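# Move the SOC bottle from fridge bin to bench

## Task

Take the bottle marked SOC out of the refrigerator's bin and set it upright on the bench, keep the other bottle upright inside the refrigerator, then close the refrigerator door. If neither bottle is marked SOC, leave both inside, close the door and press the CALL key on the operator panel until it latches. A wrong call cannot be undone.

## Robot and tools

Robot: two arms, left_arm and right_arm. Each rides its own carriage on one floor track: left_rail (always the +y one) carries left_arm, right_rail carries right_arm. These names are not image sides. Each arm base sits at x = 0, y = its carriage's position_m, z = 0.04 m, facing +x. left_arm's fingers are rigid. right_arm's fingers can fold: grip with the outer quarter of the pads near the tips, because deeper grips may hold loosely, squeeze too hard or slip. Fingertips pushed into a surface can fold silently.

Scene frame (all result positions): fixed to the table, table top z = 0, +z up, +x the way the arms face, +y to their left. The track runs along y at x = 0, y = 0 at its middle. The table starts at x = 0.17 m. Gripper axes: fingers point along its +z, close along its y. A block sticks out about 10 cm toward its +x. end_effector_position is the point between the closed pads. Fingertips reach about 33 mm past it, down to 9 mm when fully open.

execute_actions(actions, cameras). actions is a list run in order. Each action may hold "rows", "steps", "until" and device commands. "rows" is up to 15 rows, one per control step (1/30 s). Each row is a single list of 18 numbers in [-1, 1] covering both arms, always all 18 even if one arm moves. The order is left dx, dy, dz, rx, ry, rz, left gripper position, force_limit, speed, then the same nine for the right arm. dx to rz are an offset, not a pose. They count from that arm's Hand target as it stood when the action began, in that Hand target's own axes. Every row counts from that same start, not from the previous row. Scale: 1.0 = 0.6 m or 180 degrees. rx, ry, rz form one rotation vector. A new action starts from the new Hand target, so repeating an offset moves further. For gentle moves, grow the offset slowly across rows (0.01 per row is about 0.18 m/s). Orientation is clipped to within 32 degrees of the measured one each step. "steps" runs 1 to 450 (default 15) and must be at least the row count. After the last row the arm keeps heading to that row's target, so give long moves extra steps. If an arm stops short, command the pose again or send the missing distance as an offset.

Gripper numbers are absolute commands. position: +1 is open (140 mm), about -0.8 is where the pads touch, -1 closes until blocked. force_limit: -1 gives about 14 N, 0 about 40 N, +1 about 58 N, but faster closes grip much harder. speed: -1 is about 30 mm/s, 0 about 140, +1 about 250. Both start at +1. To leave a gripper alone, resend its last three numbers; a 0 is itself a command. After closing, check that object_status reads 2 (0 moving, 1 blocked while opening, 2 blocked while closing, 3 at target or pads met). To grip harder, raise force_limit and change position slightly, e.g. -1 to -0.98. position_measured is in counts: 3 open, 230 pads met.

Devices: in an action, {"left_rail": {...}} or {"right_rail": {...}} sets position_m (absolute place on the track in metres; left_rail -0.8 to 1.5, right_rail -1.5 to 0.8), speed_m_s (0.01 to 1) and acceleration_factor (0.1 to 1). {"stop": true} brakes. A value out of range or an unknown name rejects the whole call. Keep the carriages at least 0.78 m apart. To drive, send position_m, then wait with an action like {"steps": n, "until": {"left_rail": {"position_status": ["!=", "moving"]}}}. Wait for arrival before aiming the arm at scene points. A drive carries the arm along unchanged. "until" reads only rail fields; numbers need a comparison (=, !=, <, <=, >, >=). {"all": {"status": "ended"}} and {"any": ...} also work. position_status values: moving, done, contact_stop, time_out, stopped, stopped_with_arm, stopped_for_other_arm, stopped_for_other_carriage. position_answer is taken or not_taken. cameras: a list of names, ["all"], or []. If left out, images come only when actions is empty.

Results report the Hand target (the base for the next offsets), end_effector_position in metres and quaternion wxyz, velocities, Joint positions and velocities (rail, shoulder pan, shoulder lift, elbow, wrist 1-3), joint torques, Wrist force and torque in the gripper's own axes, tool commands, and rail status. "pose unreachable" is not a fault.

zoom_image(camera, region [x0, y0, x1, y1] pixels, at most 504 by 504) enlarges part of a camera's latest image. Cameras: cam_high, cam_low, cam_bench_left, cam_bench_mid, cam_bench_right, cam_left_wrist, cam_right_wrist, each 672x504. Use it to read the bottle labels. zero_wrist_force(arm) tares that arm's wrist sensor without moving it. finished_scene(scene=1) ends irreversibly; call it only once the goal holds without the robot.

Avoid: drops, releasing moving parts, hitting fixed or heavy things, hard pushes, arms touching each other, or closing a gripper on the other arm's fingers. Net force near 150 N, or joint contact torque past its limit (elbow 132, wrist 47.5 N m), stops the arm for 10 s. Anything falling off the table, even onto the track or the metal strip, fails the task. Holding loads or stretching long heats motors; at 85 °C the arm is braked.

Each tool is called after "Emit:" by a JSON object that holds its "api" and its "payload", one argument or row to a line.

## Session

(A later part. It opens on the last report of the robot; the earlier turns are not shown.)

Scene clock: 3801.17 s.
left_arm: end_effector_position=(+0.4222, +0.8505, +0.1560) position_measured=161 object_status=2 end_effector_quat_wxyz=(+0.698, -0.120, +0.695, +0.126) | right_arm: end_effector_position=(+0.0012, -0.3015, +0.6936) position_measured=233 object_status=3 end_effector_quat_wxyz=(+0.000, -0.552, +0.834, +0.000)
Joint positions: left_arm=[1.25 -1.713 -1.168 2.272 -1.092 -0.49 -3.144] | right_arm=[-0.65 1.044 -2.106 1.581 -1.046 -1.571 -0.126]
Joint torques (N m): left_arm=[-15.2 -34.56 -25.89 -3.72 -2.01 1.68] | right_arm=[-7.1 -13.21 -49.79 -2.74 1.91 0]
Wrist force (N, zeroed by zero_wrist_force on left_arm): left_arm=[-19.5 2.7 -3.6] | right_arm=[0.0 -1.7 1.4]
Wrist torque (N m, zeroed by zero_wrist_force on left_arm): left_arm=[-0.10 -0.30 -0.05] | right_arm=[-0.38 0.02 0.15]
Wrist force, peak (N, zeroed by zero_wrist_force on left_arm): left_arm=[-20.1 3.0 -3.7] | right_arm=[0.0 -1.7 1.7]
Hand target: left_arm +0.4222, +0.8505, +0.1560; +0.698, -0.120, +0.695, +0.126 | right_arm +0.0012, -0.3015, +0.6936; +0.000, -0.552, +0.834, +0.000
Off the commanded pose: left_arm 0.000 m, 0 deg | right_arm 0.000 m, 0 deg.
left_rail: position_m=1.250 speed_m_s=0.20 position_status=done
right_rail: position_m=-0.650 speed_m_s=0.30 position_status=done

Emit:
{"api": "execute_actions", "payload": {
  "actions": [
    {"rows": [[-0.0008,0,-0.0042,0,0,0,-1,0.003922,-1, 0,0,0,0,0,0,-1,0,0]], "steps": 15}
  ],
  "cameras": ["cam_left_wrist"]
}}

Emit:
{"api": "zoom_image", "payload": {
  "camera": "cam_left_wrist",
  "region": [220, 0, 460, 320]
}}

Scene clock: 3815.50 s.
left_arm: end_effector_position=(+0.4199, +0.8496, +0.1565) position_measured=161 object_status=2 end_effector_quat_wxyz=(+0.698, -0.120, +0.695, +0.126) | right_arm: end_effector_position=(+0.0012, -0.3015, +0.6936) position_measured=233 object_status=3 end_effector_quat_wxyz=(+0.000, -0.552, +0.834, +0.000)
Joint positions: left_arm=[1.25 -1.717 -1.168 2.271 -1.091 -0.495 -3.144] | right_arm=[-0.65 1.044 -2.106 1.581 -1.046 -1.571 -0.126]
Joint torques (N m): left_arm=[-16.24 -61.95 -28.71 4.22 -3 1.58] | right_arm=[-8.76 -11.38 -49.73 -3.35 1.92 -0.29]
Wrist force (N, zeroed by zero_wrist_force on left_arm): left_arm=[0.7 -0.6 0.2] | right_arm=[0.1 -1.1 1.1]
Wrist torque (N m, zeroed by zero_wrist_force on left_arm): left_arm=[-0.12 -0.14 -0.04] | right_arm=[-0.23 -0.01 0.14]
Wrist force, peak (N, zeroed by zero_wrist_force on left_arm): left_arm=[-20.6 3.3 -3.8] | right_arm=[0.0 -1.9 1.5]
Hand target: left_arm +0.4199, +0.8496, +0.1565; +0.698, -0.120, +0.695, +0.126 | right_arm +0.0012, -0.3015, +0.6936; +0.000, -0.552, +0.834, +0.000
Off the commanded pose: left_arm 0.000 m, 0 deg | right_arm 0.000 m, 0 deg.
left_rail: position_m=1.250 speed_m_s=0.20 position_status=done
right_rail: position_m=-0.650 speed_m_s=0.30 position_status=done
camera_calibration:
cam_left_wrist: T_world_to_cam=[[-0.376187, 0.926524, -0.00600867, -0.632579], [-0.276737, -0.106167, 0.955063, 0.0681262], [0.884251, 0.360945, 0.296342, -0.546421], [0, 0, 0, 1]] pos_world=[0.264058, 0.790561, 0.093062]
Images, in order (width x height): cam_left_wrist 672x504.

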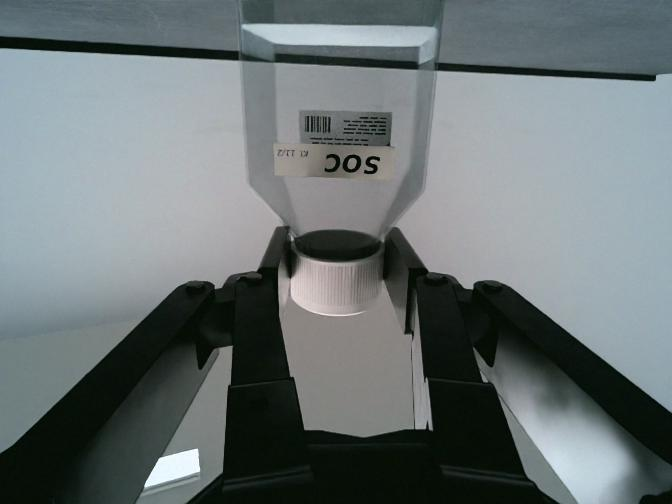

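Scaled by 1.575 from the camera's 672x504 image, which has a finer 960x720 frame.

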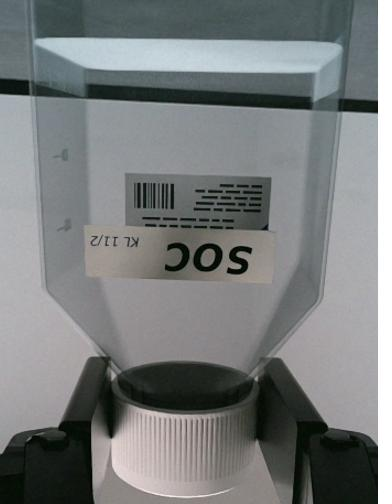

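Emit:
{"api": "execute_actions", "payload": {
  "actions": [
    {"rows": [[0.0006,0,0,0,0,0,-1,0.003922,-1, 0,0,0,0,0,0,-1,0,0]], "steps": 15}
  ]
}}

Scene clock: 3836.33 s.
left_arm: end_effector_position=(+0.4199, +0.8496, +0.1561) position_measured=161 object_status=2 end_effector_quat_wxyz=(+0.698, -0.120, +0.695, +0.125) | right_arm: end_effector_position=(+0.0012, -0.3015, +0.6936) position_measured=233 object_status=3 end_effector_quat_wxyz=(+0.000, -0.552, +0.834, +0.000)
Joint positions: left_arm=[1.25 -1.717 -1.168 2.271 -1.092 -0.495 -3.144] | right_arm=[-0.65 1.044 -2.106 1.581 -1.046 -1.571 -0.126]
Joint torques (N m): left_arm=[-15.76 -39.58 -12.16 -0.65 -2.88 0.27] | right_arm=[-6.77 -11.76 -49.89 -3.24 1.78 -0.08]
Wrist force (N, zeroed by zero_wrist_force on left_arm): left_arm=[-3.2 0.2 -0.7] | right_arm=[0.0 -1.3 0.9]
Wrist torque (N m, zeroed by zero_wrist_force on left_arm): left_arm=[-0.11 -0.18 -0.05] | right_arm=[-0.30 0.03 0.14]
Wrist force, peak (N, zeroed by zero_wrist_force on left_arm): left_arm=[-3.2 0.2 -0.7] | right_arm=[-0.4 -1.8 1.6]
Hand target: left_arm +0.4199, +0.8496, +0.1561; +0.698, -0.120, +0.695, +0.126 | right_arm +0.0012, -0.3015, +0.6936; +0.000, -0.552, +0.834, +0.000
Off the commanded pose: left_arm 0.000 m, 0 deg | right_arm 0.000 m, 0 deg.
left_rail: position_m=1.250 speed_m_s=0.20 position_status=done
right_rail: position_m=-0.650 speed_m_s=0.30 position_status=done

Emit:
{"api": "execute_actions", "payload": {
  "actions": [
    {"rows": [[0.0006,0,0,0,0,0,-1,0.003922,-1, 0,0,0,0,0,0,-1,0,0]], "steps": 12},
    {"rows": [[0.0003,0,-0.0033,0,0,0,-1,0.003922,-1, 0,0,0,0,0,0,-1,0,0]], "steps": 15}
  ]
}}

Scene clock: 3849.50 s.
left_arm: end_effector_position=(+0.4180, +0.8490, +0.1555) position_measured=161 object_status=2 end_effector_quat_wxyz=(+0.698, -0.120, +0.695, +0.125) | right_arm: end_effector_position=(+0.0012, -0.3015, +0.6936) position_measured=233 object_status=3 end_effector_quat_wxyz=(+0.000, -0.552, +0.834, +0.000)
Joint positions: left_arm=[1.25 -1.721 -1.166 2.271 -1.093 -0.498 -3.144] | right_arm=[-0.65 1.044 -2.106 1.581 -1.046 -1.571 -0.126]
Joint torques (N m): left_arm=[-17.04 -37.8 -28.4 0.46 -2.56 1.47] | right_arm=[-6.97 -10.9 -48.59 -3.09 1.87 -0.24]
Wrist force (N, zeroed by zero_wrist_force on left_arm): left_arm=[-7.8 0.9 -1.1] | right_arm=[0.0 -1.5 1.2]
Wrist torque (N m, zeroed by zero_wrist_force on left_arm): left_arm=[-0.11 -0.29 -0.07] | right_arm=[-0.33 0.03 0.14]
Wrist force, peak (N, zeroed by zero_wrist_force on left_arm): left_arm=[-19.8 2.6 -4.1] | right_arm=[0.4 -1.8 1.3]
Hand target: left_arm +0.4180, +0.8490, +0.1556; +0.698, -0.120, +0.695, +0.126 | right_arm +0.0012, -0.3015, +0.6936; +0.000, -0.552, +0.834, +0.000
Off the commanded pose: left_arm 0.000 m, 0 deg | right_arm 0.000 m, 0 deg.
left_rail: position_m=1.250 speed_m_s=0.20 position_status=done
right_rail: position_m=-0.650 speed_m_s=0.30 position_status=done

Emit:
{"api": "execute_actions", "payload": {
  "actions": [
    {"rows": [[0.0005,0,-0.0033,0,0,0,-1,0.003922,-1, 0,0,0,0,0,0,-1,0,0]], "steps": 15},
    {"rows": [[0.0005,0,-0.0033,0,0,0,-1,0.003922,-1, 0,0,0,0,0,0,-1,0,0]], "steps": 15}
  ]
}}

Scene clock: 3861.43 s.
left_arm: end_effector_position=(+0.4143, +0.8476, +0.1549) position_measured=161 object_status=2 end_effector_quat_wxyz=(+0.698, -0.120, +0.695, +0.126) | right_arm: end_effector_position=(+0.0012, -0.3015, +0.6936) position_measured=233 object_status=3 end_effector_quat_wxyz=(+0.000, -0.552, +0.834, +0.000)
Joint positions: left_arm=[1.25 -1.728 -1.165 2.269 -1.094 -0.505 -3.144] | right_arm=[-0.65 1.044 -2.106 1.581 -1.046 -1.571 -0.126]
Joint torques (N m): left_arm=[-17.54 -40.36 -28.61 -0.59 -3.03 1.68] | right_arm=[-9.51 -11.05 -49.72 -3.16 1.68 -0.11]
Wrist force (N, zeroed by zero_wrist_force on left_arm): left_arm=[-2.1 2.2 0.8] | right_arm=[0.2 -1.9 1.1]
Wrist torque (N m, zeroed by zero_wrist_force on left_arm): left_arm=[0.41 -0.35 -0.14] | right_arm=[-0.43 -0.02 0.14]
Wrist force, peak (N, zeroed by zero_wrist_force on left_arm): left_arm=[-8.8 1.1 -1.1] | right_arm=[0.2 -2.2 0.7]
Hand target: left_arm +0.4143, +0.8476, +0.1549; +0.698, -0.120, +0.695, +0.126 | right_arm +0.0012, -0.3015, +0.6936; +0.000, -0.552, +0.834, +0.000
Off the commanded pose: left_arm 0.000 m, 0 deg | right_arm 0.000 m, 0 deg.
left_rail: position_m=1.250 speed_m_s=0.20 position_status=done
right_rail: position_m=-0.650 speed_m_s=0.30 position_status=done

Emit:
{"api": "execute_actions", "payload": {
  "actions": [
    {"rows": [[0.0008,0,-0.0033,0,0,0,-1,0.003922,-1, 0,0,0,0,0,0,-1,0,0]], "steps": 18}
  ],
  "cameras": ["cam_left_wrist"]
}}

Emit:
{"api": "zoom_image", "payload": {
  "camera": "cam_left_wrist",
  "region": [220, 0, 460, 320]
}}

Scene clock: 3869.30 s.
left_arm: end_effector_position=(+0.4124, +0.8469, +0.1544) position_measured=161 object_status=2 end_effector_quat_wxyz=(+0.698, -0.120, +0.695, +0.126) | right_arm: end_effector_position=(+0.0012, -0.3015, +0.6936) position_measured=233 object_status=3 end_effector_quat_wxyz=(+0.000, -0.552, +0.834, +0.000)
Joint positions: left_arm=[1.25 -1.731 -1.163 2.269 -1.094 -0.509 -3.144] | right_arm=[-0.65 1.044 -2.106 1.581 -1.046 -1.571 -0.126]
Joint torques (N m): left_arm=[-17.21 -39.62 -28.72 -1.07 -2.66 1.59] | right_arm=[-8.33 -12.04 -49.76 -3.27 2.03 0.06]
Wrist force (N, zeroed by zero_wrist_force on left_arm): left_arm=[-4.4 3.2 0.3] | right_arm=[-0.4 -1.2 0.8]
Wrist torque (N m, zeroed by zero_wrist_force on left_arm): left_arm=[0.41 -0.29 -0.10] | right_arm=[-0.28 0.12 0.14]
Wrist force, peak (N, zeroed by zero_wrist_force on left_arm): left_arm=[-4.4 3.2 -0.1] | right_arm=[-0.3 -1.9 1.4]
Hand target: left_arm +0.4124, +0.8469, +0.1544; +0.698, -0.120, +0.695, +0.126 | right_arm +0.0012, -0.3015, +0.6936; +0.000, -0.552, +0.834, +0.000
Off the commanded pose: left_arm 0.000 m, 0 deg | right_arm 0.000 m, 0 deg.
left_rail: position_m=1.250 speed_m_s=0.20 position_status=done
right_rail: position_m=-0.650 speed_m_s=0.30 position_status=done
camera_calibration:
cam_left_wrist: T_world_to_cam=[[-0.376187, 0.926524, -0.00600867, -0.632911], [-0.276737, -0.106167, 0.955063, 0.0676741], [0.884251, 0.360945, 0.296342, -0.538222], [0, 0, 0, 1]] pos_world=[0.256558, 0.787861, 0.091062]
Images, in order (width x height): cam_left_wrist 672x504.

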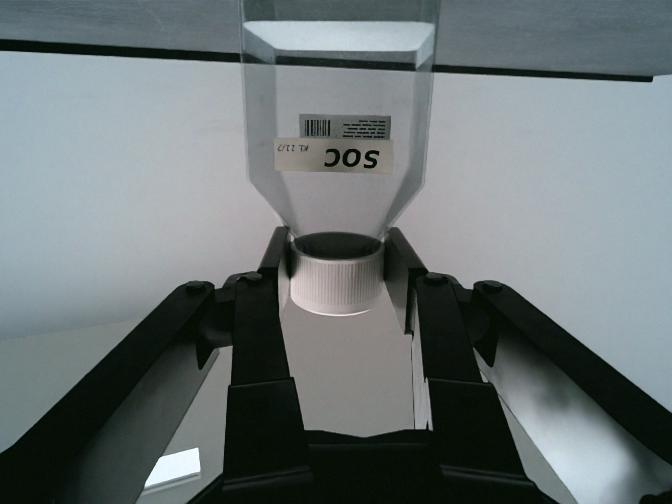

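Scaled by 1.575 from the camera's 672x504 image, which has a finer 960x720 frame.

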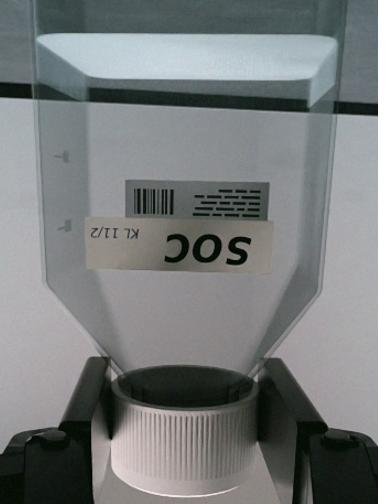

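Emit:
{"api": "execute_actions", "payload": {
  "actions": [
    {"rows": [[0.0005,0,-0.0008,0,0,0,-1,0.003922,-1, 0,0,0,0,0,0,-1,0,0]], "steps": 18}
  ]
}}

Scene clock: 3881.07 s.
left_arm: end_effector_position=(+0.4120, +0.8468, +0.1541) position_measured=161 object_status=2 end_effector_quat_wxyz=(+0.698, -0.120, +0.695, +0.126) | right_arm: end_effector_position=(+0.0012, -0.3015, +0.6936) position_measured=233 object_status=3 end_effector_quat_wxyz=(+0.000, -0.552, +0.834, +0.000)
Joint positions: left_arm=[1.25 -1.732 -1.163 2.269 -1.095 -0.51 -3.144] | right_arm=[-0.65 1.044 -2.106 1.581 -1.046 -1.571 -0.126]
Joint torques (N m): left_arm=[-16.85 -37.73 -28.07 -2.68 -1.94 1.47] | right_arm=[-7.88 -12.54 -49.17 -3.03 2.02 0.02]
Wrist force (N, zeroed by zero_wrist_force on left_arm): left_arm=[-12.2 4.2 -1.6] | right_arm=[0.0 -1.9 0.8]
Wrist torque (N m, zeroed by zero_wrist_force on left_arm): left_arm=[0.31 -0.42 -0.10] | right_arm=[-0.42 0.02 0.14]
Wrist force, peak (N, zeroed by zero_wrist_force on left_arm): left_arm=[-13.5 4.8 -2.2] | right_arm=[0.1 -1.9 1.6]
Hand target: left_arm +0.4120, +0.8468, +0.1541; +0.698, -0.120, +0.695, +0.126 | right_arm +0.0012, -0.3015, +0.6936; +0.000, -0.552, +0.834, +0.000
Off the commanded pose: left_arm 0.000 m, 0 deg | right_arm 0.000 m, 0 deg.
left_rail: position_m=1.250 speed_m_s=0.20 position_status=done
right_rail: position_m=-0.650 speed_m_s=0.30 position_status=done

Emit:
{"api": "execute_actions", "payload": {
  "actions": [
    {"rows": [[-0.0005,0,0,0,0,0,-1,0.003922,-1, 0,0,0,0,0,0,-1,0,0]], "steps": 18}
  ]
}}

Scene clock: 3892.47 s.
left_arm: end_effector_position=(+0.4120, +0.8468, +0.1544) position_measured=161 object_status=2 end_effector_quat_wxyz=(+0.698, -0.120, +0.695, +0.126) | right_arm: end_effector_position=(+0.0012, -0.3015, +0.6936) position_measured=233 object_status=3 end_effector_quat_wxyz=(+0.000, -0.552, +0.834, +0.000)
Joint positions: left_arm=[1.25 -1.732 -1.163 2.269 -1.094 -0.51 -3.144] | right_arm=[-0.65 1.044 -2.106 1.581 -1.046 -1.571 -0.126]
Joint torques (N m): left_arm=[-13.04 -62.25 -28.51 3.96 -1.22 1.14] | right_arm=[-7.38 -10.4 -49.21 -3.16 1.79 0.12]
Wrist force (N, zeroed by zero_wrist_force on left_arm): left_arm=[-0.7 2.3 0.0] | right_arm=[-0.5 -1.3 0.5]
Wrist torque (N m, zeroed by zero_wrist_force on left_arm): left_arm=[0.48 -0.11 -0.13] | right_arm=[-0.29 0.14 0.14]
Wrist force, peak (N, zeroed by zero_wrist_force on left_arm): left_arm=[-13.4 5.0 -2.2] | right_arm=[-0.1 -1.9 1.5]
Hand target: left_arm +0.4120, +0.8468, +0.1544; +0.698, -0.120, +0.695, +0.126 | right_arm +0.0012, -0.3015, +0.6936; +0.000, -0.552, +0.834, +0.000
Off the commanded pose: left_arm 0.000 m, 0 deg | right_arm 0.000 m, 0 deg.
left_rail: position_m=1.250 speed_m_s=0.20 position_status=done
right_rail: position_m=-0.650 speed_m_s=0.30 position_status=done

Emit:
{"api": "execute_actions", "payload": {
  "actions": [
    {"rows": [[0.0003,0,0,0,0,0,-1,0.003922,-1, 0,0,0,0,0,0,-1,0,0]], "steps": 18}
  ],
  "cameras": ["cam_left_wrist", "cam_bench_left"]
}}

Emit:
{"api": "zoom_image", "payload": {
  "camera": "cam_bench_left",
  "region": [280, 260, 340, 320]
}}

Scene clock: 3900.90 s.
left_arm: end_effector_position=(+0.4120, +0.8467, +0.1543) position_measured=161 object_status=2 end_effector_quat_wxyz=(+0.698, -0.120, +0.695, +0.125) | right_arm: end_effector_position=(+0.0012, -0.3015, +0.6936) position_measured=233 object_status=3 end_effector_quat_wxyz=(+0.000, -0.552, +0.834, +0.000)
Joint positions: left_arm=[1.25 -1.732 -1.163 2.269 -1.095 -0.51 -3.144] | right_arm=[-0.65 1.044 -2.106 1.581 -1.046 -1.571 -0.126]
Joint torques (N m): left_arm=[-12.91 -38.16 -19.45 -1.54 -0.92 -0.64] | right_arm=[-7.63 -10.9 -49.8 -3.33 2.04 0.06]
Wrist force (N, zeroed by zero_wrist_force on left_arm): left_arm=[-8.2 3.1 -1.7] | right_arm=[0.0 -1.4 1.3]
Wrist torque (N m, zeroed by zero_wrist_force on left_arm): left_arm=[0.38 -0.25 -0.15] | right_arm=[-0.31 0.02 0.15]
Wrist force, peak (N, zeroed by zero_wrist_force on left_arm): left_arm=[-9.4 3.6 -2.0] | right_arm=[-0.2 -1.9 1.4]
Hand target: left_arm +0.4120, +0.8468, +0.1543; +0.698, -0.120, +0.695, +0.126 | right_arm +0.0012, -0.3015, +0.6936; +0.000, -0.552, +0.834, +0.000
Off the commanded pose: left_arm 0.000 m, 0 deg | right_arm 0.000 m, 0 deg.
left_rail: position_m=1.250 speed_m_s=0.20 position_status=done
right_rail: position_m=-0.650 speed_m_s=0.30 position_status=done
camera_calibration:
cam_left_wrist: T_world_to_cam=[[-0.376161, 0.926534, -0.00609714, -0.632883], [-0.276771, -0.106081, 0.955063, 0.0675789], [0.884252, 0.360944, 0.296342, -0.537766], [0, 0, 0, 1]] pos_world=[0.256159, 0.787661, 0.0909616]
Images, in order (width x height): cam_bench_left 672x504, cam_left_wrist 672x504.

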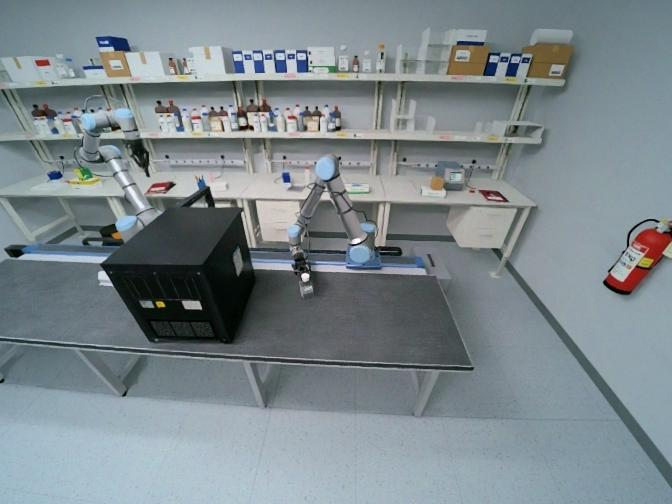

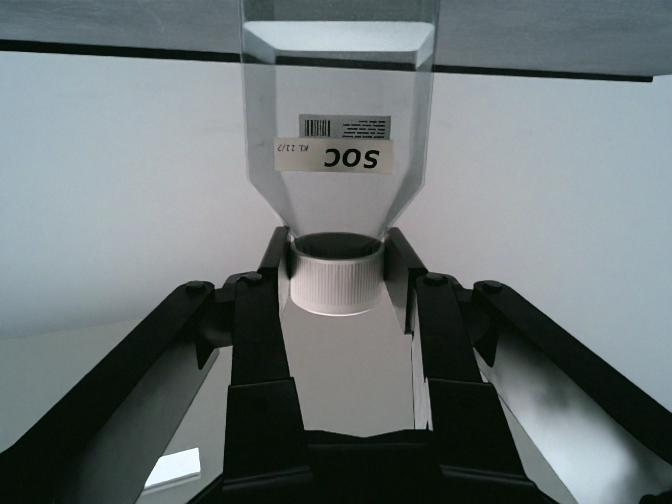

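Scaled by 8.400 from the camera's 672x504 image, which has a finer 960x720 frame.

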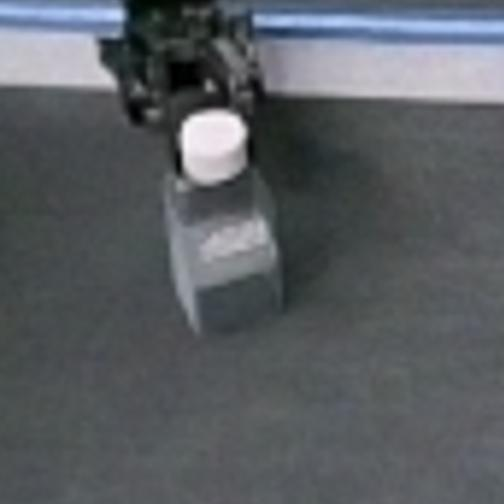

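Emit:
{"api": "execute_actions", "payload": {
  "actions": [
    {"rows": [[0,0,0,0,0,0,-0.1,0.003922,-1, 0,0,0,0,0,0,-1,0,0]], "steps": 50}
  ],
  "cameras": ["cam_left_wrist", "cam_bench_left"]
}}

Emit:
{"api": "zoom_image", "payload": {
  "camera": "cam_bench_left",
  "region": [280, 260, 340, 320]
}}

Scene clock: 3912.20 s.
left_arm: end_effector_position=(+0.4120, +0.8468, +0.1543) position_measured=141 object_status=3 end_effector_quat_wxyz=(+0.698, -0.120, +0.695, +0.126) | right_arm: end_effector_position=(+0.0012, -0.3015, +0.6936) position_measured=233 object_status=3 end_effector_quat_wxyz=(+0.000, -0.552, +0.834, +0.000)
Joint positions: left_arm=[1.25 -1.732 -1.163 2.269 -1.095 -0.51 -3.144] | right_arm=[-0.65 1.044 -2.106 1.581 -1.046 -1.571 -0.126]
Joint torques (N m): left_arm=[-9.7 -49.38 -13.77 2.64 -0.58 -0.03] | right_arm=[-7.58 -12.03 -49.3 -3.31 1.96 0.11]
Wrist force (N, zeroed by zero_wrist_force on left_arm): left_arm=[-3.6 2.0 -0.6] | right_arm=[0.1 -1.5 1.0]
Wrist torque (N m, zeroed by zero_wrist_force on left_arm): left_arm=[0.45 -0.05 -0.11] | right_arm=[-0.34 0.01 0.15]
Wrist force, peak (N, zeroed by zero_wrist_force on left_arm): left_arm=[-9.9 3.9 -2.0] | right_arm=[-0.4 -2.0 1.2]
Hand target: left_arm +0.4120, +0.8468, +0.1543; +0.698, -0.120, +0.695, +0.126 | right_arm +0.0012, -0.3015, +0.6936; +0.000, -0.552, +0.834, +0.000
Off the commanded pose: left_arm 0.000 m, 0 deg | right_arm 0.000 m, 0 deg.
left_rail: position_m=1.250 speed_m_s=0.20 position_status=done
right_rail: position_m=-0.650 speed_m_s=0.30 position_status=done
camera_calibration:
cam_left_wrist: T_world_to_cam=[[-0.376187, 0.926524, -0.00600867, -0.632877], [-0.276737, -0.106167, 0.955063, 0.0677332], [0.884251, 0.360945, 0.296342, -0.537737], [0, 0, 0, 1]] pos_world=[0.256158, 0.787661, 0.090862]
Images, in order (width x height): cam_bench_left 672x504, cam_left_wrist 672x504.

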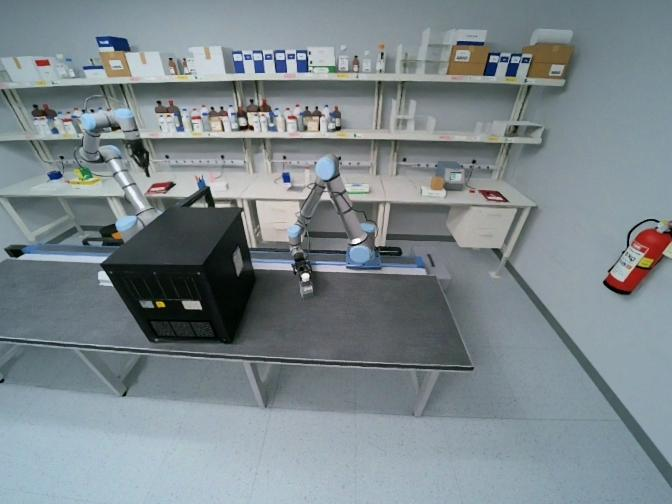

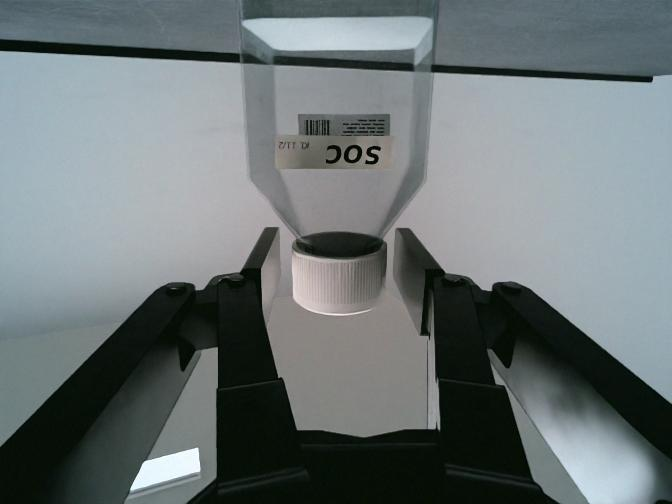

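Scaled by 8.400 from the camera's 672x504 image, which has a finer 960x720 frame.

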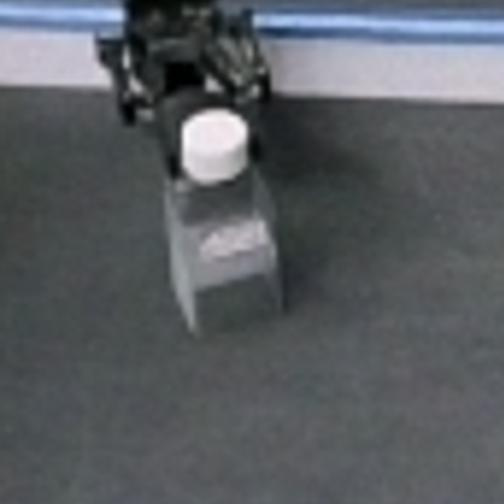

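Emit:
{"api": "execute_actions", "payload": {
  "actions": [
    {"rows": [[0,0,-0.03,0,0,0,-0.1,0.003922,-1, 0,0,0,0,0,0,-1,0,0]], "steps": 12},
    {"rows": [[0,0,-0.04,0,0,0,-0.1,0.003922,-1, 0,0,0,0,0,0,-1,0,0]], "steps": 10},
    {"rows": [[0,0,-0.05,0,0,0,-0.1,0.003922,-1, 0,0,0,0,0,0,-1,0,0]], "steps": 8},
    {"rows": [[0,0,-0.05,0,0,0,-0.1,0.003922,-1, 0,0,0,0,0,0,-1,0,0]], "steps": 8},
    {"rows": [[0,0,-0.05,0,0,0,-0.1,0.003922,-1, 0,0,0,0,0,0,-1,0,0]], "steps": 25}
  ],
  "cameras": ["cam_left_wrist", "cam_bench_left"]
}}

Emit:
{"api": "zoom_image", "payload": {
  "camera": "cam_left_wrist",
  "region": [200, 0, 480, 320]
}}

Scene clock: 3927.53 s.
left_arm: end_effector_position=(+0.2879, +0.8017, +0.1535) position_measured=141 object_status=3 end_effector_quat_wxyz=(+0.698, -0.120, +0.695, +0.126) | right_arm: end_effector_position=(+0.0012, -0.3015, +0.6936) position_measured=233 object_status=3 end_effector_quat_wxyz=(+0.000, -0.552, +0.834, +0.000)
Joint positions: left_arm=[1.25 -1.941 -1.123 2.194 -1.063 -0.718 -3.14] | right_arm=[-0.65 1.044 -2.106 1.581 -1.046 -1.571 -0.126]
Joint torques (N m): left_arm=[-16.94 -42.96 -29.29 4.12 -3.03 -1.55] | right_arm=[-6.53 -11.02 -49.52 -3.36 1.9 0.32]
Wrist force (N, zeroed by zero_wrist_force on left_arm): left_arm=[-3.5 1.8 -0.2] | right_arm=[-0.3 -1.3 1.4]
Wrist torque (N m, zeroed by zero_wrist_force on left_arm): left_arm=[0.40 -0.03 -0.10] | right_arm=[-0.28 0.09 0.15]
Wrist force, peak (N, zeroed by zero_wrist_force on left_arm): left_arm=[-3.3 4.2 13.6] | right_arm=[-0.2 -2.0 1.3]
Hand target: left_arm +0.2879, +0.8017, +0.1535; +0.698, -0.120, +0.695, +0.126 | right_arm +0.0012, -0.3015, +0.6936; +0.000, -0.552, +0.834, +0.000
Off the commanded pose: left_arm 0.000 m, 0 deg | right_arm 0.000 m, 0 deg.
left_rail: position_m=1.250 speed_m_s=0.20 position_status=done
right_rail: position_m=-0.650 speed_m_s=0.30 position_status=done
camera_calibration:
cam_left_wrist: T_world_to_cam=[[-0.376187, 0.926524, -0.00600867, -0.637873], [-0.276737, -0.106167, 0.955063, 0.0292812], [0.884251, 0.360945, 0.296342, -0.411551], [0, 0, 0, 1]] pos_world=[0.132058, 0.742661, 0.090162]
Images, in order (width x height): cam_bench_left 672x504, cam_left_wrist 672x504.

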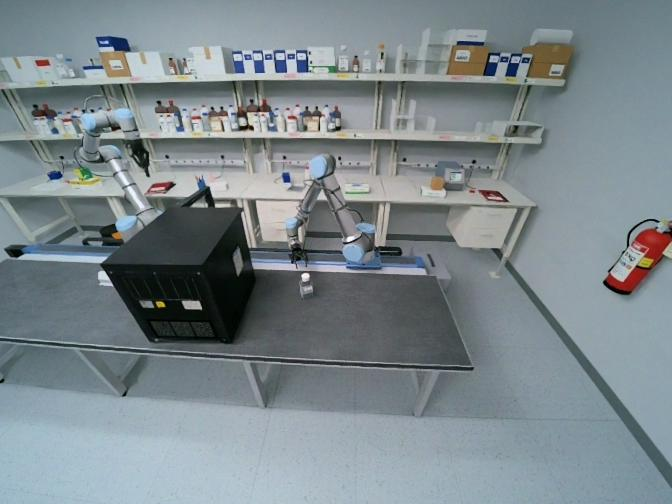

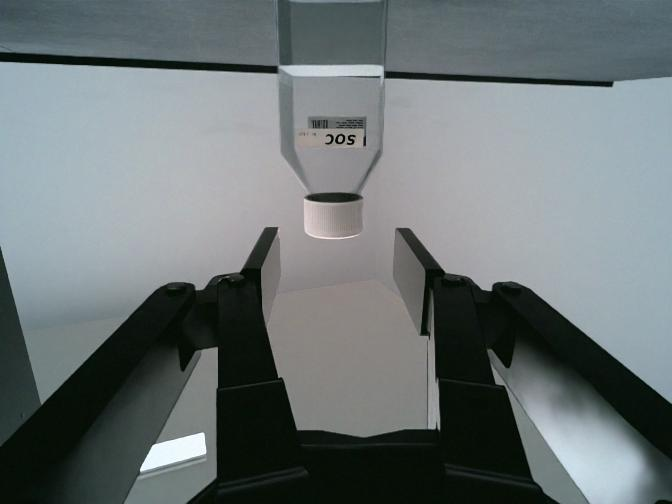

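Scaled by 1.575 from the camera's 672x504 image, which has a finer 960x720 frame.

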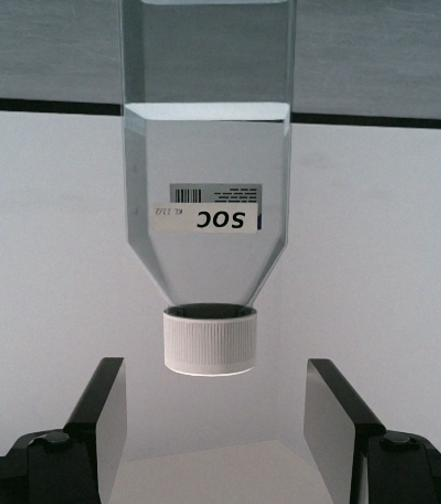

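Emit:
{"api": "execute_actions", "payload": {
  "actions": [
    {"rows": [[0,0,0,0,0,0,-0.1,0.003922,-1, -0.0843,0.0315,-0.0097,0,0,0,-1,0,0]], "steps": 8},
    {"rows": [[0,0,0,0,0,0,-0.1,0.003922,-1, -0.0843,0.0315,-0.0097,0,0,0,-1,0,0]], "steps": 8},
    {"rows": [[0,0,0,0,0,0,-0.1,0.003922,-1, -0.0843,0.0315,-0.0097,0,0,0,-1,0,0]], "steps": 8},
    {"rows": [[0,0,0,0,0,0,-0.1,0.003922,-1, -0.0843,0.0315,-0.0097,0,0,0,-1,0,0]], "steps": 8},
    {"rows": [[0,0,0,0,0,0,-0.1,0.003922,-1, -0.0843,0.0315,-0.0097,0,0,0,-1,0,0]], "steps": 8},
    {"rows": [[0,0,0,0,0,0,-0.1,0.003922,-1, -0.0843,0.0315,-0.0097,0,0,0,-1,0,0]], "steps": 8},
    {"rows": [[0,0,0,0,0,0,-0.1,0.003922,-1, -0.0843,0.0315,-0.0097,0,0,0,-1,0,0]], "steps": 8},
    {"rows": [[0,0,0,0,0,0,-0.1,0.003922,-1, -0.0843,0.0315,-0.0097,0,0,0,-1,0,0]], "steps": 25}
  ],
  "cameras": ["cam_right_wrist"]
}}

Emit:
{"api": "zoom_image", "payload": {
  "camera": "cam_right_wrist",
  "region": [0, 100, 260, 360]
}}

Scene clock: 3953.97 s.
left_arm: end_effector_position=(+0.2879, +0.8017, +0.1535) position_measured=141 object_status=3 end_effector_quat_wxyz=(+0.698, -0.120, +0.695, +0.126) | right_arm: end_effector_position=(+0.0198, +0.1300, +0.7401) position_measured=233 object_status=3 end_effector_quat_wxyz=(+0.000, -0.552, +0.834, +0.000)
Joint positions: left_arm=[1.25 -1.941 -1.123 2.194 -1.063 -0.718 -3.14] | right_arm=[-0.65 1.32 -1.352 0.877 -1.095 -1.571 0.15]
Joint torques (N m): left_arm=[-16.59 -45.6 -28.18 4.02 -2.92 -1.19] | right_arm=[9.03 -58.24 -51.99 -2.55 -3.32 2.55]
Wrist force (N, zeroed by zero_wrist_force on left_arm): left_arm=[-3.4 2.0 -0.1] | right_arm=[-0.7 -1.6 1.2]
Wrist torque (N m, zeroed by zero_wrist_force on left_arm): left_arm=[0.45 -0.06 -0.10] | right_arm=[-0.36 0.19 0.00]
Wrist force, peak (N, zeroed by zero_wrist_force on left_arm): left_arm=[-3.9 2.4 -0.1] | right_arm=[13.6 -7.0 7.4]
Hand target: left_arm +0.2879, +0.8017, +0.1535; +0.698, -0.120, +0.695, +0.126 | right_arm +0.0198, +0.1300, +0.7401; +0.000, -0.552, +0.834, +0.000
Off the commanded pose: left_arm 0.000 m, 0 deg | right_arm 0.000 m, 0 deg.
left_rail: position_m=1.250 speed_m_s=0.20 position_status=done
right_rail: position_m=-0.650 speed_m_s=0.30 position_status=done
camera_calibration:
cam_right_wrist: T_world_to_cam=[[-0.910641, 0.412451, 0.0248375, -0.0459401], [0.390911, 0.840489, 0.37519, -0.4015], [0.133872, 0.351372, -0.926615, 0.819928], [0, 0, 0, 1]] pos_world=[0.00535042, 0.0683041, 0.911537]
Images, in order (width x height): cam_right_wrist 672x504.

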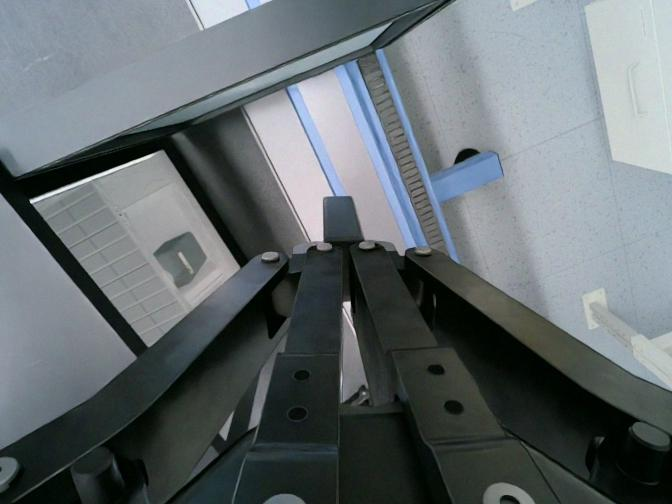

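Scaled by 1.938 from the camera's 672x504 image, which has a finer 960x720 frame.

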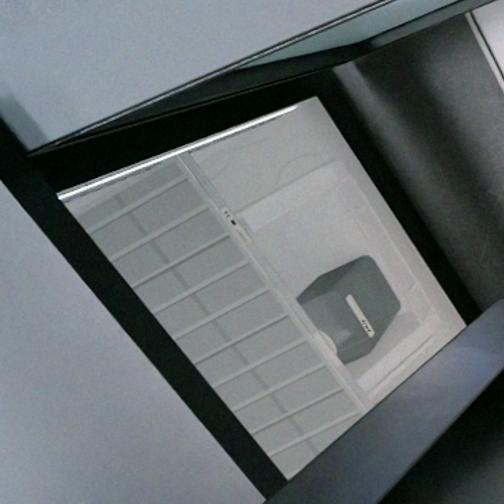

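Emit:
{"api": "execute_actions", "payload": {
  "actions": [
    {"rows": [[0,0,0,0,0,0,-0.1,0.003922,-1, 0.0865,-0.0307,0.0056,0,0,0,-1,0,0]], "steps": 8},
    {"rows": [[0,0,0,0,0,0,-0.1,0.003922,-1, 0.0865,-0.0307,0.0056,0,0,0,-1,0,0]], "steps": 8},
    {"rows": [[0,0,0,0,0,0,-0.1,0.003922,-1, 0.0865,-0.0307,0.0056,0,0,0,-1,0,0]], "steps": 8},
    {"rows": [[0,0,0,0,0,0,-0.1,0.003922,-1, 0.0865,-0.0307,0.0056,0,0,0,-1,0,0]], "steps": 8},
    {"rows": [[0,0,0,0,0,0,-0.1,0.003922,-1, 0.0865,-0.0307,0.0056,0,0,0,-1,0,0]], "steps": 8},
    {"rows": [[0,0,0,0,0,0,-0.1,0.003922,-1, 0.0865,-0.0307,0.0056,0,0,0,-1,0,0]], "steps": 12},
    {"rows": [[0,0,0,0,0,0,-0.1,0.003922,-1, 0,0,0,0,0,-0.0361,-1,0,0]], "steps": 10},
    {"rows": [[0,0,0,0,0,0,-0.1,0.003922,-1, 0,0,0,0,0,-0.0361,-1,0,0]], "steps": 12},
    {"rows": [[0,0,0,0,0,0,-0.1,0.003922,-1, -0.0144,0.0144,0.0623,0,0,0,-1,0,0]], "steps": 9},
    {"rows": [[0,0,0,0,0,0,-0.1,0.003922,-1, -0.0144,0.0144,0.0623,0,0,0,-1,0,0]], "steps": 9},
    {"rows": [[0,0,0,0,0,0,-0.1,0.003922,-1, -0.0144,0.0144,0.0623,0,0,0,-1,0,0]], "steps": 9},
    {"rows": [[0,0,0,0,0,0,-0.1,0.003922,-1, -0.0144,0.0144,0.0623,0,0,0,-1,0,0]], "steps": 9},
    {"rows": [[0,0,0,0,0,0,-0.1,0.003922,-1, -0.0144,0.0144,0.0623,0,0,0,-1,0,0]], "steps": 25}
  ],
  "cameras": ["cam_right_wrist", "cam_bench_mid"]
}}

Scene clock: 4016.10 s.
left_arm: end_effector_position=(+0.2879, +0.8017, +0.1535) position_measured=141 object_status=3 end_effector_quat_wxyz=(+0.698, -0.120, +0.695, +0.126) | right_arm: end_effector_position=(-0.0350, -0.1497, +0.5330) position_measured=233 object_status=3 end_effector_quat_wxyz=(+0.000, -0.643, +0.766, +0.000)
Joint positions: left_arm=[1.25 -1.941 -1.123 2.194 -1.063 -0.718 -3.14] | right_arm=[-0.65 1.286 -1.93 1.791 -1.431 -1.571 -0.111]
Joint torques (N m): left_arm=[-15.29 -44.98 -28.56 4.17 -2.93 -1.34] | right_arm=[9.14 -7.81 -39.97 -7.76 -2.96 2.64]
Wrist force (N, zeroed by zero_wrist_force on left_arm): left_arm=[-3.4 2.2 -0.3] | right_arm=[-0.5 -1.3 0.6]
Wrist torque (N m, zeroed by zero_wrist_force on left_arm): left_arm=[0.49 -0.06 -0.10] | right_arm=[-0.29 0.15 0.02]
Wrist force, peak (N, zeroed by zero_wrist_force on left_arm): left_arm=[-3.9 2.3 0.2] | right_arm=[-14.1 -3.5 6.7]
Hand target: left_arm +0.2879, +0.8017, +0.1535; +0.698, -0.120, +0.695, +0.126 | right_arm -0.0350, -0.1497, +0.5330; +0.000, -0.643, +0.766, +0.000
Off the commanded pose: left_arm 0.000 m, 0 deg | right_arm 0.000 m, 0 deg.
left_rail: position_m=1.250 speed_m_s=0.20 position_status=done
right_rail: position_m=-0.650 speed_m_s=0.30 position_status=done
camera_calibration:
cam_right_wrist: T_world_to_cam=[[-0.980073, 0.197076, 0.0248492, -0.00996984], [0.191868, 0.906864, 0.375212, -0.0643217], [0.0514105, 0.372503, -0.926606, 0.734029], [0, 0, 0, 1]] pos_world=[-0.0351666, -0.213132, 0.704537]
Images, in order (width x height): cam_bench_mid 672x504, cam_right_wrist 672x504.

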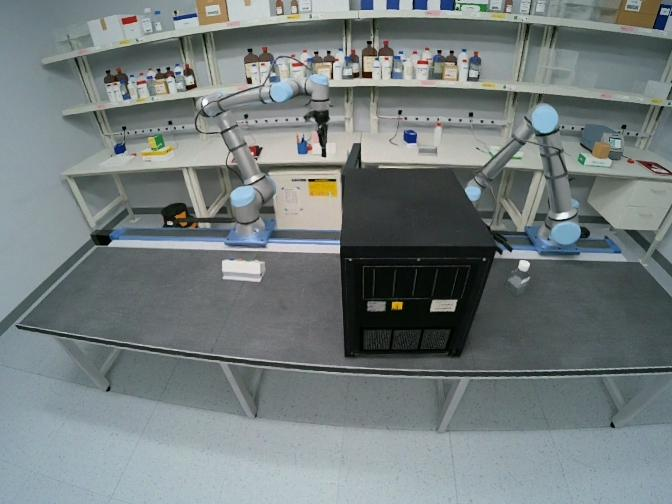

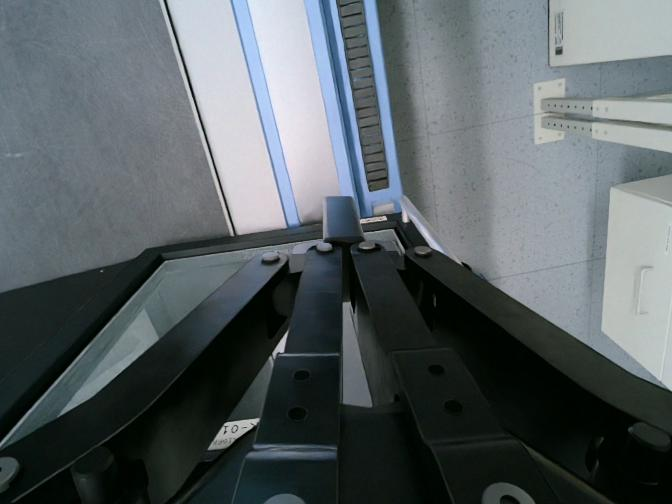

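Emit:
{"api": "execute_actions", "payload": {
  "actions": [
    {"rows": [[0,0,0,0,0,0,-0.1,0.003922,-1, -0.0369,0.0065,0,0,0,0,-1,0,0]], "steps": 9},
    {"rows": [[0,0,0,0,0,0,-0.1,0.003922,-1, -0.0369,0.0065,0,0,0,0,-1,0,0]], "steps": 9},
    {"rows": [[0,0,0,0,0,0,-0.1,0.003922,-1, -0.0369,0.0065,0,0,0,0,-1,0,0]], "steps": 20}
  ],
  "cameras": ["cam_right_wrist"]
}}

Scene clock: 4033.57 s.
left_arm: end_effector_position=(+0.2879, +0.8017, +0.1535) position_measured=141 object_status=3 end_effector_quat_wxyz=(+0.698, -0.120, +0.695, +0.126) | right_arm: end_effector_position=(-0.0350, -0.0823, +0.5330) position_measured=233 object_status=3 end_effector_quat_wxyz=(+0.000, -0.643, +0.766, +0.000)
Joint positions: left_arm=[1.25 -1.941 -1.123 2.194 -1.063 -0.718 -3.14] | right_arm=[-0.65 1.321 -1.813 1.711 -1.469 -1.571 -0.076]
Joint torques (N m): left_arm=[-15.23 -46.21 -27.66 4.17 -2.82 -0.96] | right_arm=[10.63 -19.3 -55.99 -7.66 -3.25 2.66]
Wrist force (N, zeroed by zero_wrist_force on left_arm): left_arm=[-3.6 2.2 0.0] | right_arm=[-0.3 -1.0 1.2]
Wrist torque (N m, zeroed by zero_wrist_force on left_arm): left_arm=[0.49 -0.01 -0.10] | right_arm=[-0.24 0.11 0.00]
Wrist force, peak (N, zeroed by zero_wrist_force on left_arm): left_arm=[-3.9 2.4 0.2] | right_arm=[8.7 -1.9 1.5]
Hand target: left_arm +0.2879, +0.8017, +0.1535; +0.698, -0.120, +0.695, +0.126 | right_arm -0.0350, -0.0823, +0.5330; +0.000, -0.643, +0.766, +0.000
Off the commanded pose: left_arm 0.000 m, 0 deg | right_arm 0.000 m, 0 deg.
left_rail: position_m=1.250 speed_m_s=0.20 position_status=done
right_rail: position_m=-0.650 speed_m_s=0.30 position_status=done
camera_calibration:
cam_right_wrist: T_world_to_cam=[[-0.980074, 0.197073, 0.0248479, -0.0232523], [0.191865, 0.906865, 0.375212, -0.125444], [0.0514105, 0.372503, -0.926606, 0.708922], [0, 0, 0, 1]] pos_world=[-0.0351666, -0.145732, 0.704537]
Images, in order (width x height): cam_right_wrist 672x504.

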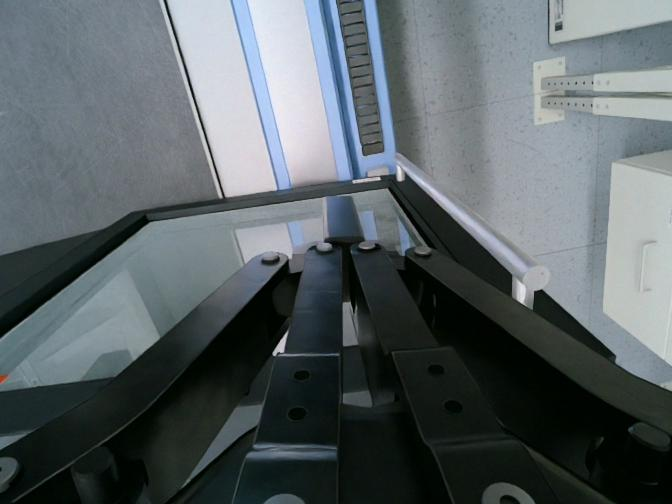

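Emit:
{"api": "execute_actions", "payload": {
  "actions": [
    {"rows": [[0,0,0,0,0,0,-0.1,0.003922,-1, -0.0246,0.0043,0,0,0,0,-1,0,0]], "steps": 12}
  ]
}}

Emit:
{"api": "execute_actions", "payload": {
  "actions": [
    {"rows": [[0,0,0,0,0,0,-0.1,0.003922,-1, -0.0123,0.0022,0,0,0,0,-1,0,0]], "steps": 12}
  ]
}}

Scene clock: 4048.77 s.
left_arm: end_effector_position=(+0.2879, +0.8017, +0.1535) position_measured=141 object_status=3 end_effector_quat_wxyz=(+0.698, -0.120, +0.695, +0.126) | right_arm: end_effector_position=(-0.0350, -0.0673, +0.5330) position_measured=233 object_status=3 end_effector_quat_wxyz=(+0.000, -0.643, +0.766, +0.000)
Joint positions: left_arm=[1.25 -1.941 -1.123 2.194 -1.063 -0.718 -3.14] | right_arm=[-0.65 1.328 -1.787 1.692 -1.475 -1.571 -0.069]
Joint torques (N m): left_arm=[-15.2 -45.87 -28.67 4.1 -2.76 -0.86] | right_arm=[9.72 -21.61 -56.56 -7.59 -0.71 2.63]
Wrist force (N, zeroed by zero_wrist_force on left_arm): left_arm=[-3.7 2.0 0.0] | right_arm=[-0.9 -1.4 1.1]
Wrist torque (N m, zeroed by zero_wrist_force on left_arm): left_arm=[0.44 0.02 -0.10] | right_arm=[-0.33 0.26 0.00]
Wrist force, peak (N, zeroed by zero_wrist_force on left_arm): left_arm=[-3.9 2.4 -0.2] | right_arm=[6.1 -1.9 0.9]
Hand target: left_arm +0.2879, +0.8017, +0.1535; +0.698, -0.120, +0.695, +0.126 | right_arm -0.0350, -0.0673, +0.5330; +0.000, -0.643, +0.766, +0.000
Off the commanded pose: left_arm 0.000 m, 0 deg | right_arm 0.000 m, 0 deg.
left_rail: position_m=1.250 speed_m_s=0.20 position_status=done
right_rail: position_m=-0.650 speed_m_s=0.30 position_status=done

Scene clock: 4049.37 s.
left_arm: end_effector_position=(+0.2879, +0.8017, +0.1535) position_measured=141 object_status=3 end_effector_quat_wxyz=(+0.698, -0.120, +0.695, +0.126) | right_arm: end_effector_position=(-0.0350, -0.0598, +0.5330) position_measured=233 object_status=3 end_effector_quat_wxyz=(+0.000, -0.643, +0.766, +0.000)
Joint positions: left_arm=[1.25 -1.941 -1.123 2.194 -1.063 -0.718 -3.14] | right_arm=[-0.65 1.331 -1.775 1.682 -1.478 -1.571 -0.066]
Joint torques (N m): left_arm=[-15.57 -46.06 -28.34 4.2 -2.7 -0.9] | right_arm=[8.96 -22.94 -55.95 -7.81 1.02 2.72]
Wrist force (N, zeroed by zero_wrist_force on left_arm): left_arm=[-3.3 2.3 0.0] | right_arm=[-0.1 -1.2 0.7]
Wrist torque (N m, zeroed by zero_wrist_force on left_arm): left_arm=[0.51 -0.09 -0.10] | right_arm=[-0.28 0.05 0.00]
Wrist force, peak (N, zeroed by zero_wrist_force on left_arm): left_arm=[-3.8 2.1 0.4] | right_arm=[2.3 -1.3 0.1]
Hand target: left_arm +0.2879, +0.8017, +0.1535; +0.698, -0.120, +0.695, +0.126 | right_arm -0.0350, -0.0598, +0.5330; +0.000, -0.643, +0.766, +0.000
Off the commanded pose: left_arm 0.000 m, 0 deg | right_arm 0.000 m, 0 deg.
left_rail: position_m=1.250 speed_m_s=0.20 position_status=done
right_rail: position_m=-0.650 speed_m_s=0.30 position_status=done

Emit:
{"api": "execute_actions", "payload": {
  "actions": [
    {"rows": [[0,0,0,0,0,0,-0.1,0.003922,-1, -0.0123,0.0022,0,0,0,0,-1,0,0]], "steps": 14},
    {"rows": [[0,0,0,0,0,0,-0.1,0.003922,-1, -0.0123,0.0022,0,0,0,0,-1,0,0]], "steps": 14}
  ]
}}

Scene clock: 4057.97 s.
left_arm: end_effector_position=(+0.2879, +0.8017, +0.1535) position_measured=141 object_status=3 end_effector_quat_wxyz=(+0.698, -0.120, +0.695, +0.126) | right_arm: end_effector_position=(-0.0351, -0.0448, +0.5330) position_measured=233 object_status=3 end_effector_quat_wxyz=(+0.000, -0.643, +0.766, +0.000)
Joint positions: left_arm=[1.25 -1.941 -1.123 2.194 -1.063 -0.718 -3.14] | right_arm=[-0.65 1.337 -1.749 1.662 -1.483 -1.571 -0.06]
Joint torques (N m): left_arm=[-14.57 -47.03 -28.14 3.75 -2.75 -0.74] | right_arm=[9.09 -26.31 -56.79 -7.67 2.17 2.86]
Wrist force (N, zeroed by zero_wrist_force on left_arm): left_arm=[-3.3 2.2 -0.1] | right_arm=[-0.5 -1.3 0.8]
Wrist torque (N m, zeroed by zero_wrist_force on left_arm): left_arm=[0.50 -0.08 -0.10] | right_arm=[-0.31 0.15 0.00]
Wrist force, peak (N, zeroed by zero_wrist_force on left_arm): left_arm=[-3.9 2.4 -0.2] | right_arm=[2.5 -1.7 0.4]
Hand target: left_arm +0.2879, +0.8017, +0.1535; +0.698, -0.120, +0.695, +0.126 | right_arm -0.0351, -0.0448, +0.5330; +0.000, -0.643, +0.766, +0.000
Off the commanded pose: left_arm 0.000 m, 0 deg | right_arm 0.000 m, 0 deg.
left_rail: position_m=1.250 speed_m_s=0.20 position_status=done
right_rail: position_m=-0.650 speed_m_s=0.30 position_status=done

Emit:
{"api": "execute_actions", "payload": {
  "actions": [
    {"rows": [[0,0,0,0,0,0,-0.1,0.003922,-1, -0.0123,0.0022,0,0,0,0,-1,0,0]], "steps": 14},
    {"rows": [[0,0,0,0,0,0,-0.1,0.003922,-1, -0.0123,0.0022,0,0,0,0,-1,0,0]], "steps": 14}
  ]
}}

Scene clock: 4064.40 s.
left_arm: end_effector_position=(+0.2879, +0.8017, +0.1535) position_measured=141 object_status=3 end_effector_quat_wxyz=(+0.698, -0.120, +0.695, +0.126) | right_arm: end_effector_position=(-0.0351, -0.0298, +0.5330) position_measured=233 object_status=3 end_effector_quat_wxyz=(+0.000, -0.643, +0.766, +0.000)
Joint positions: left_arm=[1.25 -1.941 -1.123 2.194 -1.063 -0.718 -3.14] | right_arm=[-0.65 1.343 -1.723 1.641 -1.488 -1.571 -0.054]
Joint torques (N m): left_arm=[-14.21 -46.47 -27.6 3.76 -2.86 -0.56] | right_arm=[10.08 -26.88 -56.52 -7.84 -1.87 2.71]
Wrist force (N, zeroed by zero_wrist_force on left_arm): left_arm=[-3.4 2.5 -0.1] | right_arm=[-0.4 -1.2 0.8]
Wrist torque (N m, zeroed by zero_wrist_force on left_arm): left_arm=[0.56 -0.04 -0.10] | right_arm=[-0.27 0.12 -0.01]
Wrist force, peak (N, zeroed by zero_wrist_force on left_arm): left_arm=[-4.0 2.2 -0.2] | right_arm=[2.5 -1.4 0.6]
Hand target: left_arm +0.2879, +0.8017, +0.1535; +0.698, -0.120, +0.695, +0.126 | right_arm -0.0351, -0.0298, +0.5330; +0.000, -0.643, +0.766, +0.000
Off the commanded pose: left_arm 0.000 m, 0 deg | right_arm 0.000 m, 0 deg.
left_rail: position_m=1.250 speed_m_s=0.20 position_status=done
right_rail: position_m=-0.650 speed_m_s=0.30 position_status=done

Emit:
{"api": "execute_actions", "payload": {
  "actions": [
    {"rows": [[0,0,0,0,0,0,-0.1,0.003922,-1, -0.0123,0.0022,0,0,0,0,-1,0,0]], "steps": 14},
    {"rows": [[0,0,0,0,0,0,-0.1,0.003922,-1, -0.0123,0.0022,0,0,0,0,-1,0,0]], "steps": 14}
  ],
  "cameras": ["cam_right_wrist"]
}}

Scene clock: 4075.67 s.
left_arm: end_effector_position=(+0.2879, +0.8017, +0.1535) position_measured=141 object_status=3 end_effector_quat_wxyz=(+0.698, -0.120, +0.695, +0.126) | right_arm: end_effector_position=(-0.0352, -0.0148, +0.5330) position_measured=233 object_status=3 end_effector_quat_wxyz=(+0.000, -0.643, +0.766, +0.000)
Joint positions: left_arm=[1.25 -1.941 -1.123 2.194 -1.063 -0.718 -3.14] | right_arm=[-0.65 1.349 -1.698 1.619 -1.492 -1.571 -0.048]
Joint torques (N m): left_arm=[-13.49 -46.33 -27.6 3.74 -3.06 -0.51] | right_arm=[9.93 -30.51 -56.55 -7.76 -1.36 2.59]
Wrist force (N, zeroed by zero_wrist_force on left_arm): left_arm=[-3.6 2.1 0.2] | right_arm=[0.4 -2.0 1.4]
Wrist torque (N m, zeroed by zero_wrist_force on left_arm): left_arm=[0.47 -0.01 -0.10] | right_arm=[-0.45 -0.07 -0.01]
Wrist force, peak (N, zeroed by zero_wrist_force on left_arm): left_arm=[-4.1 2.0 0.1] | right_arm=[4.7 -2.3 0.4]
Hand target: left_arm +0.2879, +0.8017, +0.1535; +0.698, -0.120, +0.695, +0.126 | right_arm -0.0352, -0.0148, +0.5330; +0.000, -0.643, +0.766, +0.000
Off the commanded pose: left_arm 0.000 m, 0 deg | right_arm 0.000 m, 0 deg.
left_rail: position_m=1.250 speed_m_s=0.20 position_status=done
right_rail: position_m=-0.650 speed_m_s=0.30 position_status=done
camera_calibration:
cam_right_wrist: T_world_to_cam=[[-0.980074, 0.197073, 0.0248479, -0.0367508], [0.191865, 0.906865, 0.375212, -0.186619], [0.0514105, 0.372503, -0.926606, 0.683788], [0, 0, 0, 1]] pos_world=[-0.0353666, -0.0782321, 0.704537]
Images, in order (width x height): cam_right_wrist 672x504.

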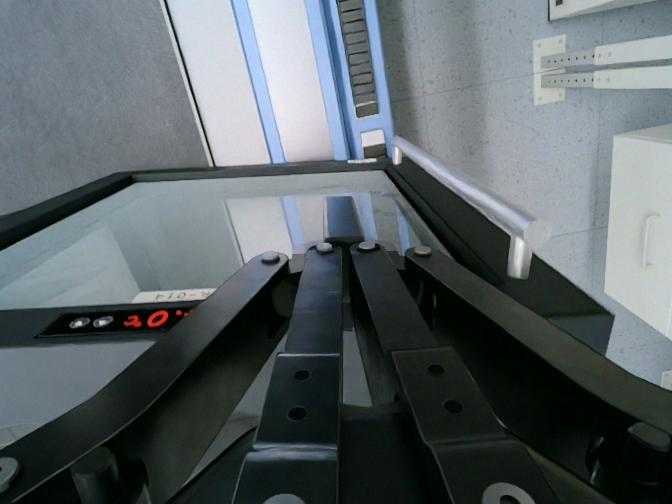

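Emit:
{"api": "execute_actions", "payload": {
  "actions": [
    {"rows": [[0,0,0,0,0,0,-0.1,0.003922,-1, -0.02534,0.005,0,0,0,0.01389,-1,0,0]], "steps": 14},
    {"rows": [[0,0,0,0,0,0,-0.1,0.003922,-1, -0.02534,0.005,0,0,0,0.01389,-1,0,0]], "steps": 14},
    {"rows": [[0,0,0,0,0,0,-0.1,0.003922,-1, -0.02534,0.005,0,0,0,0.01389,-1,0,0]], "steps": 14},
    {"rows": [[0,0,0,0,0,0,-0.1,0.003922,-1, -0.02534,0.005,0,0,0,0.01389,-1,0,0]], "steps": 18}
  ],
  "cameras": ["cam_right_wrist"]
}}

Scene clock: 4099.97 s.
left_arm: end_effector_position=(+0.2879, +0.8017, +0.1535) position_measured=141 object_status=3 end_effector_quat_wxyz=(+0.698, -0.120, +0.695, +0.126) | right_arm: end_effector_position=(-0.0324, +0.0470, +0.5330) position_measured=233 object_status=3 end_effector_quat_wxyz=(+0.000, -0.574, +0.819, +0.000)
Joint positions: left_arm=[1.25 -1.941 -1.123 2.194 -1.063 -0.718 -3.14] | right_arm=[-0.65 1.365 -1.594 1.523 -1.5 -1.571 0.143]
Joint torques (N m): left_arm=[-13.89 -47.48 -26.91 3.57 -3.06 -0.33] | right_arm=[8.73 -39.56 -56.13 -2.95 -3.37 2.81]
Wrist force (N, zeroed by zero_wrist_force on left_arm): left_arm=[-3.1 1.9 0.1] | right_arm=[0.5 -1.3 1.1]
Wrist torque (N m, zeroed by zero_wrist_force on left_arm): left_arm=[0.43 -0.12 -0.11] | right_arm=[-0.29 -0.06 0.00]
Wrist force, peak (N, zeroed by zero_wrist_force on left_arm): left_arm=[-4.1 2.1 -0.1] | right_arm=[6.9 -2.4 0.7]
Hand target: left_arm +0.2879, +0.8017, +0.1535; +0.698, -0.120, +0.695, +0.126 | right_arm -0.0324, +0.0470, +0.5330; +0.000, -0.574, +0.819, +0.000
Off the commanded pose: left_arm 0.000 m, 0 deg | right_arm 0.000 m, 0 deg.
left_rail: position_m=1.250 speed_m_s=0.20 position_status=done
right_rail: position_m=-0.650 speed_m_s=0.30 position_status=done
camera_calibration:
cam_right_wrist: T_world_to_cam=[[-0.93096, 0.364277, 0.0248065, -0.0524698], [0.346417, 0.859766, 0.375229, -0.236015], [0.115359, 0.357916, -0.9266, 0.663367], [0, 0, 0, 1]] pos_world=[-0.0436132, -0.0153988, 0.704538]
Images, in order (width x height): cam_right_wrist 672x504.

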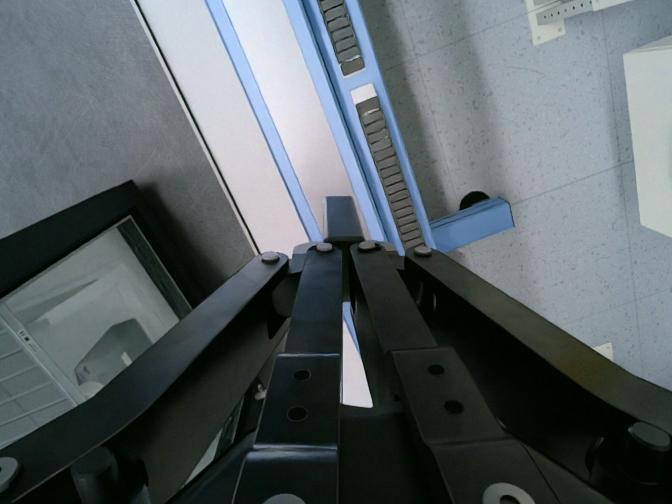

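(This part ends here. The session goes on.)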